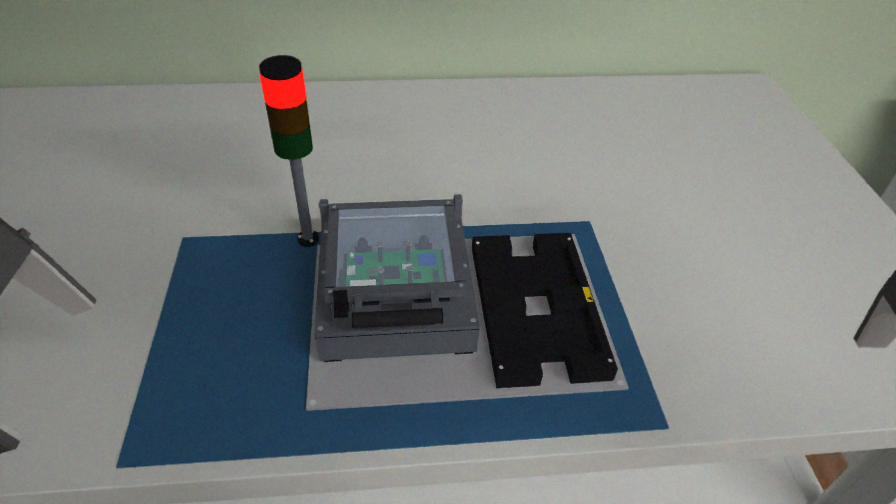

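>>> move(
  base={"x_m_s":0.1,"for_s":2.5},
  cameras=[],
)

>>> move(
  base={"turn_rad_s":0.1,"for_s":0.9},
  cameras=[],
)

>>> move(
  joints={"head_tilt_rad":0.75},
  cameras=["head_camera"],
)

Scene clock: 122.67 s.
Joint torques (N m): left_arm=[-13.65 12.24 7.56 -3.58 0.78 -0.47 -0.23] | right_arm=[-14.31 -12.28 -8.87 -1.39 0.21 -0.07 0.35]
External joint torques (N m): left_arm=[1.18 -1.21 -0.1 1.16 -0.01 0.05 -0.22] | right_arm=[1.97 1.74 1.16 0.49 -0.03 -0.05 0.35]
Motor temperatures (°C): left_arm=[29 31 29 32 38 34 40] | right_arm=[34 34 28 31 45 35 35]
Wrist force (N): left_arm=[-1.5 2.9 -8.8] | right_arm=[2.1 10.9 -13.1]
Wrist torque (N m): left_arm=[-0.24 -0.44 -0.19] | right_arm=[-0.07 0.86 0.56]
Wrist force, peak (N): left_arm=[-1.7 2.9 -9.1] | right_arm=[2.4 11.0 -13.5]
move: done
base_odometry: x=-1.065 y=-1.592 heading=-2.665
lidar_m: 0.79 0.70 0.47 0.44 1.43 1.79 3.81 4.28 3.48 1.06 0.67 0.85
base_status: done (sent for 2.5 of 2.5 s)
joint_positions: torso_squat_rad=+0.000 torso_shift_rad=+0.000 torso_pitch_rad=+0.300 torso_yaw_rad=+0.000 left_shoulder_pitch_rad=-0.751 left_shoulder_roll_rad=+0.924 left_shoulder_yaw_rad=+0.092 left_elbow_rad=-1.669 left_forearm_roll_rad=+1.453 left_wrist_pitch_rad=+1.919 left_hand_roll_rad=+0.504 left_gripper_m=+0.100 right_shoulder_pitch_rad=-0.985 right_shoulder_roll_rad=-1.218 right_shoulder_yaw_rad=+0.340 right_elbow_rad=-1.837 right_forearm_roll_rad=-1.414 right_wrist_pitch_rad=+1.919 right_hand_roll_rad=-0.733 right_gripper_m=+0.099 head_pan_rad=+0.000 head_tilt_rad=+0.500
joint_status: not commanded
wheel_motors_off: 0
motor_effort: left_wheel=-3(20) right_wheel=-1(24)
chest: x=-0.1365 y=-0.0007 z=+1.2761 quat_wxyz=(+0.989, +0.000, +0.149, +0.000) (m; base frame)
left_hand: x=+0.2601 y=+0.2651 z=+1.1301 quat_wxyz=(+0.971, -0.240, +0.000, +0.000) (m; base frame)
right_hand: x=+0.2502 y=-0.3001 z=+1.1502 quat_wxyz=(+1.000, +0.000, -0.001, +0.000) (m; base frame)
pictures: none
No camera images: "cameras" was empty.

Scene clock: 124.20 s.
Joint torques (N m): left_arm=[-13.73 12.34 7.36 -3.63 0.82 -0.48 -0.08] | right_arm=[-14.55 -12.64 -8.76 -1.33 0.25 -0.09 0.3]
External joint torques (N m): left_arm=[1.1 -1.11 -0.31 1.11 0.03 0.04 -0.08] | right_arm=[1.73 1.38 1.28 0.55 0.01 -0.07 0.3]
Motor temperatures (°C): left_arm=[29 31 29 32 38 34 40] | right_arm=[34 34 28 31 45 35 35]
Wrist force (N): left_arm=[-1.7 2.7 -8.8] | right_arm=[2.3 10.9 -13.1]
Wrist torque (N m): left_arm=[-0.23 -0.45 -0.18] | right_arm=[-0.06 0.88 0.55]
Wrist force, peak (N): left_arm=[-1.9 2.9 -9.0] | right_arm=[2.0 11.0 -13.4]
move: done
base_odometry: x=-1.065 y=-1.592 heading=-2.575
lidar_m: 0.78 0.64 0.45 0.49 1.45 1.95 4.26 4.36 3.37 0.66 0.68 0.83
base_status: done (sent for 0.9 of 0.9 s)
joint_positions: torso_squat_rad=+0.000 torso_shift_rad=+0.000 torso_pitch_rad=+0.300 torso_yaw_rad=+0.000 left_shoulder_pitch_rad=-0.751 left_shoulder_roll_rad=+0.924 left_shoulder_yaw_rad=+0.092 left_elbow_rad=-1.669 left_forearm_roll_rad=+1.453 left_wrist_pitch_rad=+1.919 left_hand_roll_rad=+0.504 left_gripper_m=+0.100 right_shoulder_pitch_rad=-0.985 right_shoulder_roll_rad=-1.218 right_shoulder_yaw_rad=+0.340 right_elbow_rad=-1.837 right_forearm_roll_rad=-1.414 right_wrist_pitch_rad=+1.919 right_hand_roll_rad=-0.733 right_gripper_m=+0.099 head_pan_rad=+0.000 head_tilt_rad=+0.500
joint_status: not commanded
wheel_motors_off: 0
motor_effort: left_wheel=-4(24) right_wheel=+0(23)
chest: x=-0.1366 y=-0.0008 z=+1.2761 quat_wxyz=(+0.989, +0.000, +0.149, +0.000) (m; base frame)
left_hand: x=+0.2600 y=+0.2651 z=+1.1301 quat_wxyz=(+0.971, -0.240, +0.000, +0.000) (m; base frame)
right_hand: x=+0.2501 y=-0.3001 z=+1.1502 quat_wxyz=(+1.000, +0.000, -0.001, +0.000) (m; base frame)
pictures: none
No camera images: "cameras" was empty.

Scene clock: 125.00 s.
Joint torques (N m): left_arm=[-13.66 12.1 7.26 -3.66 0.8 -0.51 -0.18] | right_arm=[-14.17 -12.57 -8.87 -1.22 0.19 -0.08 0.41]
External joint torques (N m): left_arm=[1.17 -1.35 -0.41 1.08 0.02 0.01 -0.17] | right_arm=[2.12 1.45 1.17 0.65 -0.05 -0.06 0.41]
Motor temperatures (°C): left_arm=[29 31 29 32 38 34 40] | right_arm=[34 34 28 31 45 35 35]
Wrist force (N): left_arm=[-1.6 2.6 -8.6] | right_arm=[2.4 11.0 -13.3]
Wrist torque (N m): left_arm=[-0.21 -0.44 -0.18] | right_arm=[-0.09 0.90 0.53]
Wrist force, peak (N): left_arm=[-1.8 2.9 -9.0] | right_arm=[2.4 11.0 -13.3]
move: done
base_odometry: x=-1.065 y=-1.592 heading=-2.575
lidar_m: 0.79 0.63 0.45 0.48 1.46 1.95 4.25 4.36 3.37 0.68 0.68 0.83
base_status: not commanded
joint_positions: torso_squat_rad=+0.000 torso_shift_rad=+0.000 torso_pitch_rad=+0.300 torso_yaw_rad=+0.000 left_shoulder_pitch_rad=-0.751 left_shoulder_roll_rad=+0.924 left_shoulder_yaw_rad=+0.092 left_elbow_rad=-1.669 left_forearm_roll_rad=+1.453 left_wrist_pitch_rad=+1.919 left_hand_roll_rad=+0.504 left_gripper_m=+0.100 right_shoulder_pitch_rad=-0.985 right_shoulder_roll_rad=-1.218 right_shoulder_yaw_rad=+0.340 right_elbow_rad=-1.837 right_forearm_roll_rad=-1.414 right_wrist_pitch_rad=+1.919 right_hand_roll_rad=-0.733 right_gripper_m=+0.099 head_pan_rad=+0.000 head_tilt_rad=+0.750
joint_status: all done
wheel_motors_off: 0
motor_effort: left_wheel=-5(6) right_wheel=+0(2)
chest: x=-0.1366 y=-0.0008 z=+1.2761 quat_wxyz=(+0.989, +0.000, +0.149, +0.000) (m; base frame)
left_hand: x=+0.2600 y=+0.2651 z=+1.1301 quat_wxyz=(+0.971, -0.240, +0.000, +0.000) (m; base frame)
right_hand: x=+0.2501 y=-0.3001 z=+1.1502 quat_wxyz=(+1.000, +0.000, -0.001, +0.000) (m; base frame)
pictures: head_camera
camera_calibration:
head_camera: T_world_to_cam=[[0.0348427, -0.998751, 0.0358136, -0.0528878], [-0.846295, -0.0485469, -0.530498, 0.786042], [0.531574, -0.0118249, -0.846929, 1.20609], [0, 0, 0, 1]] pos_world=[0.0259414, -0.000399984, 1.44036]

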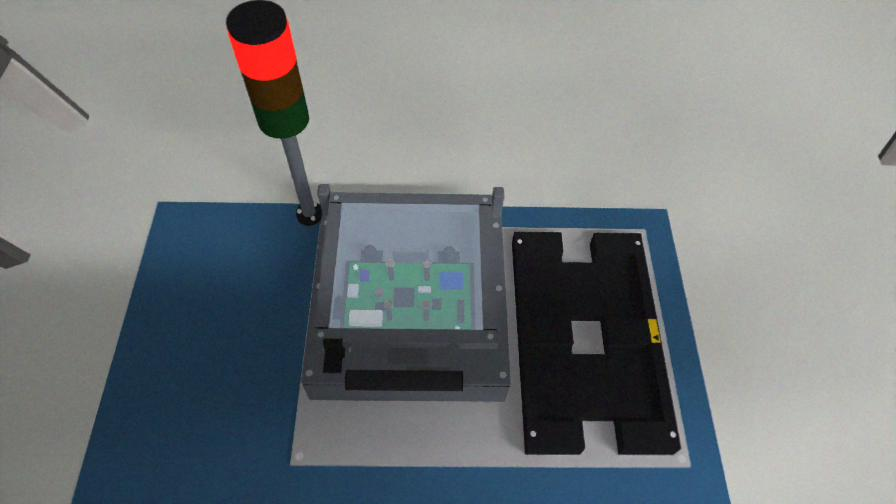

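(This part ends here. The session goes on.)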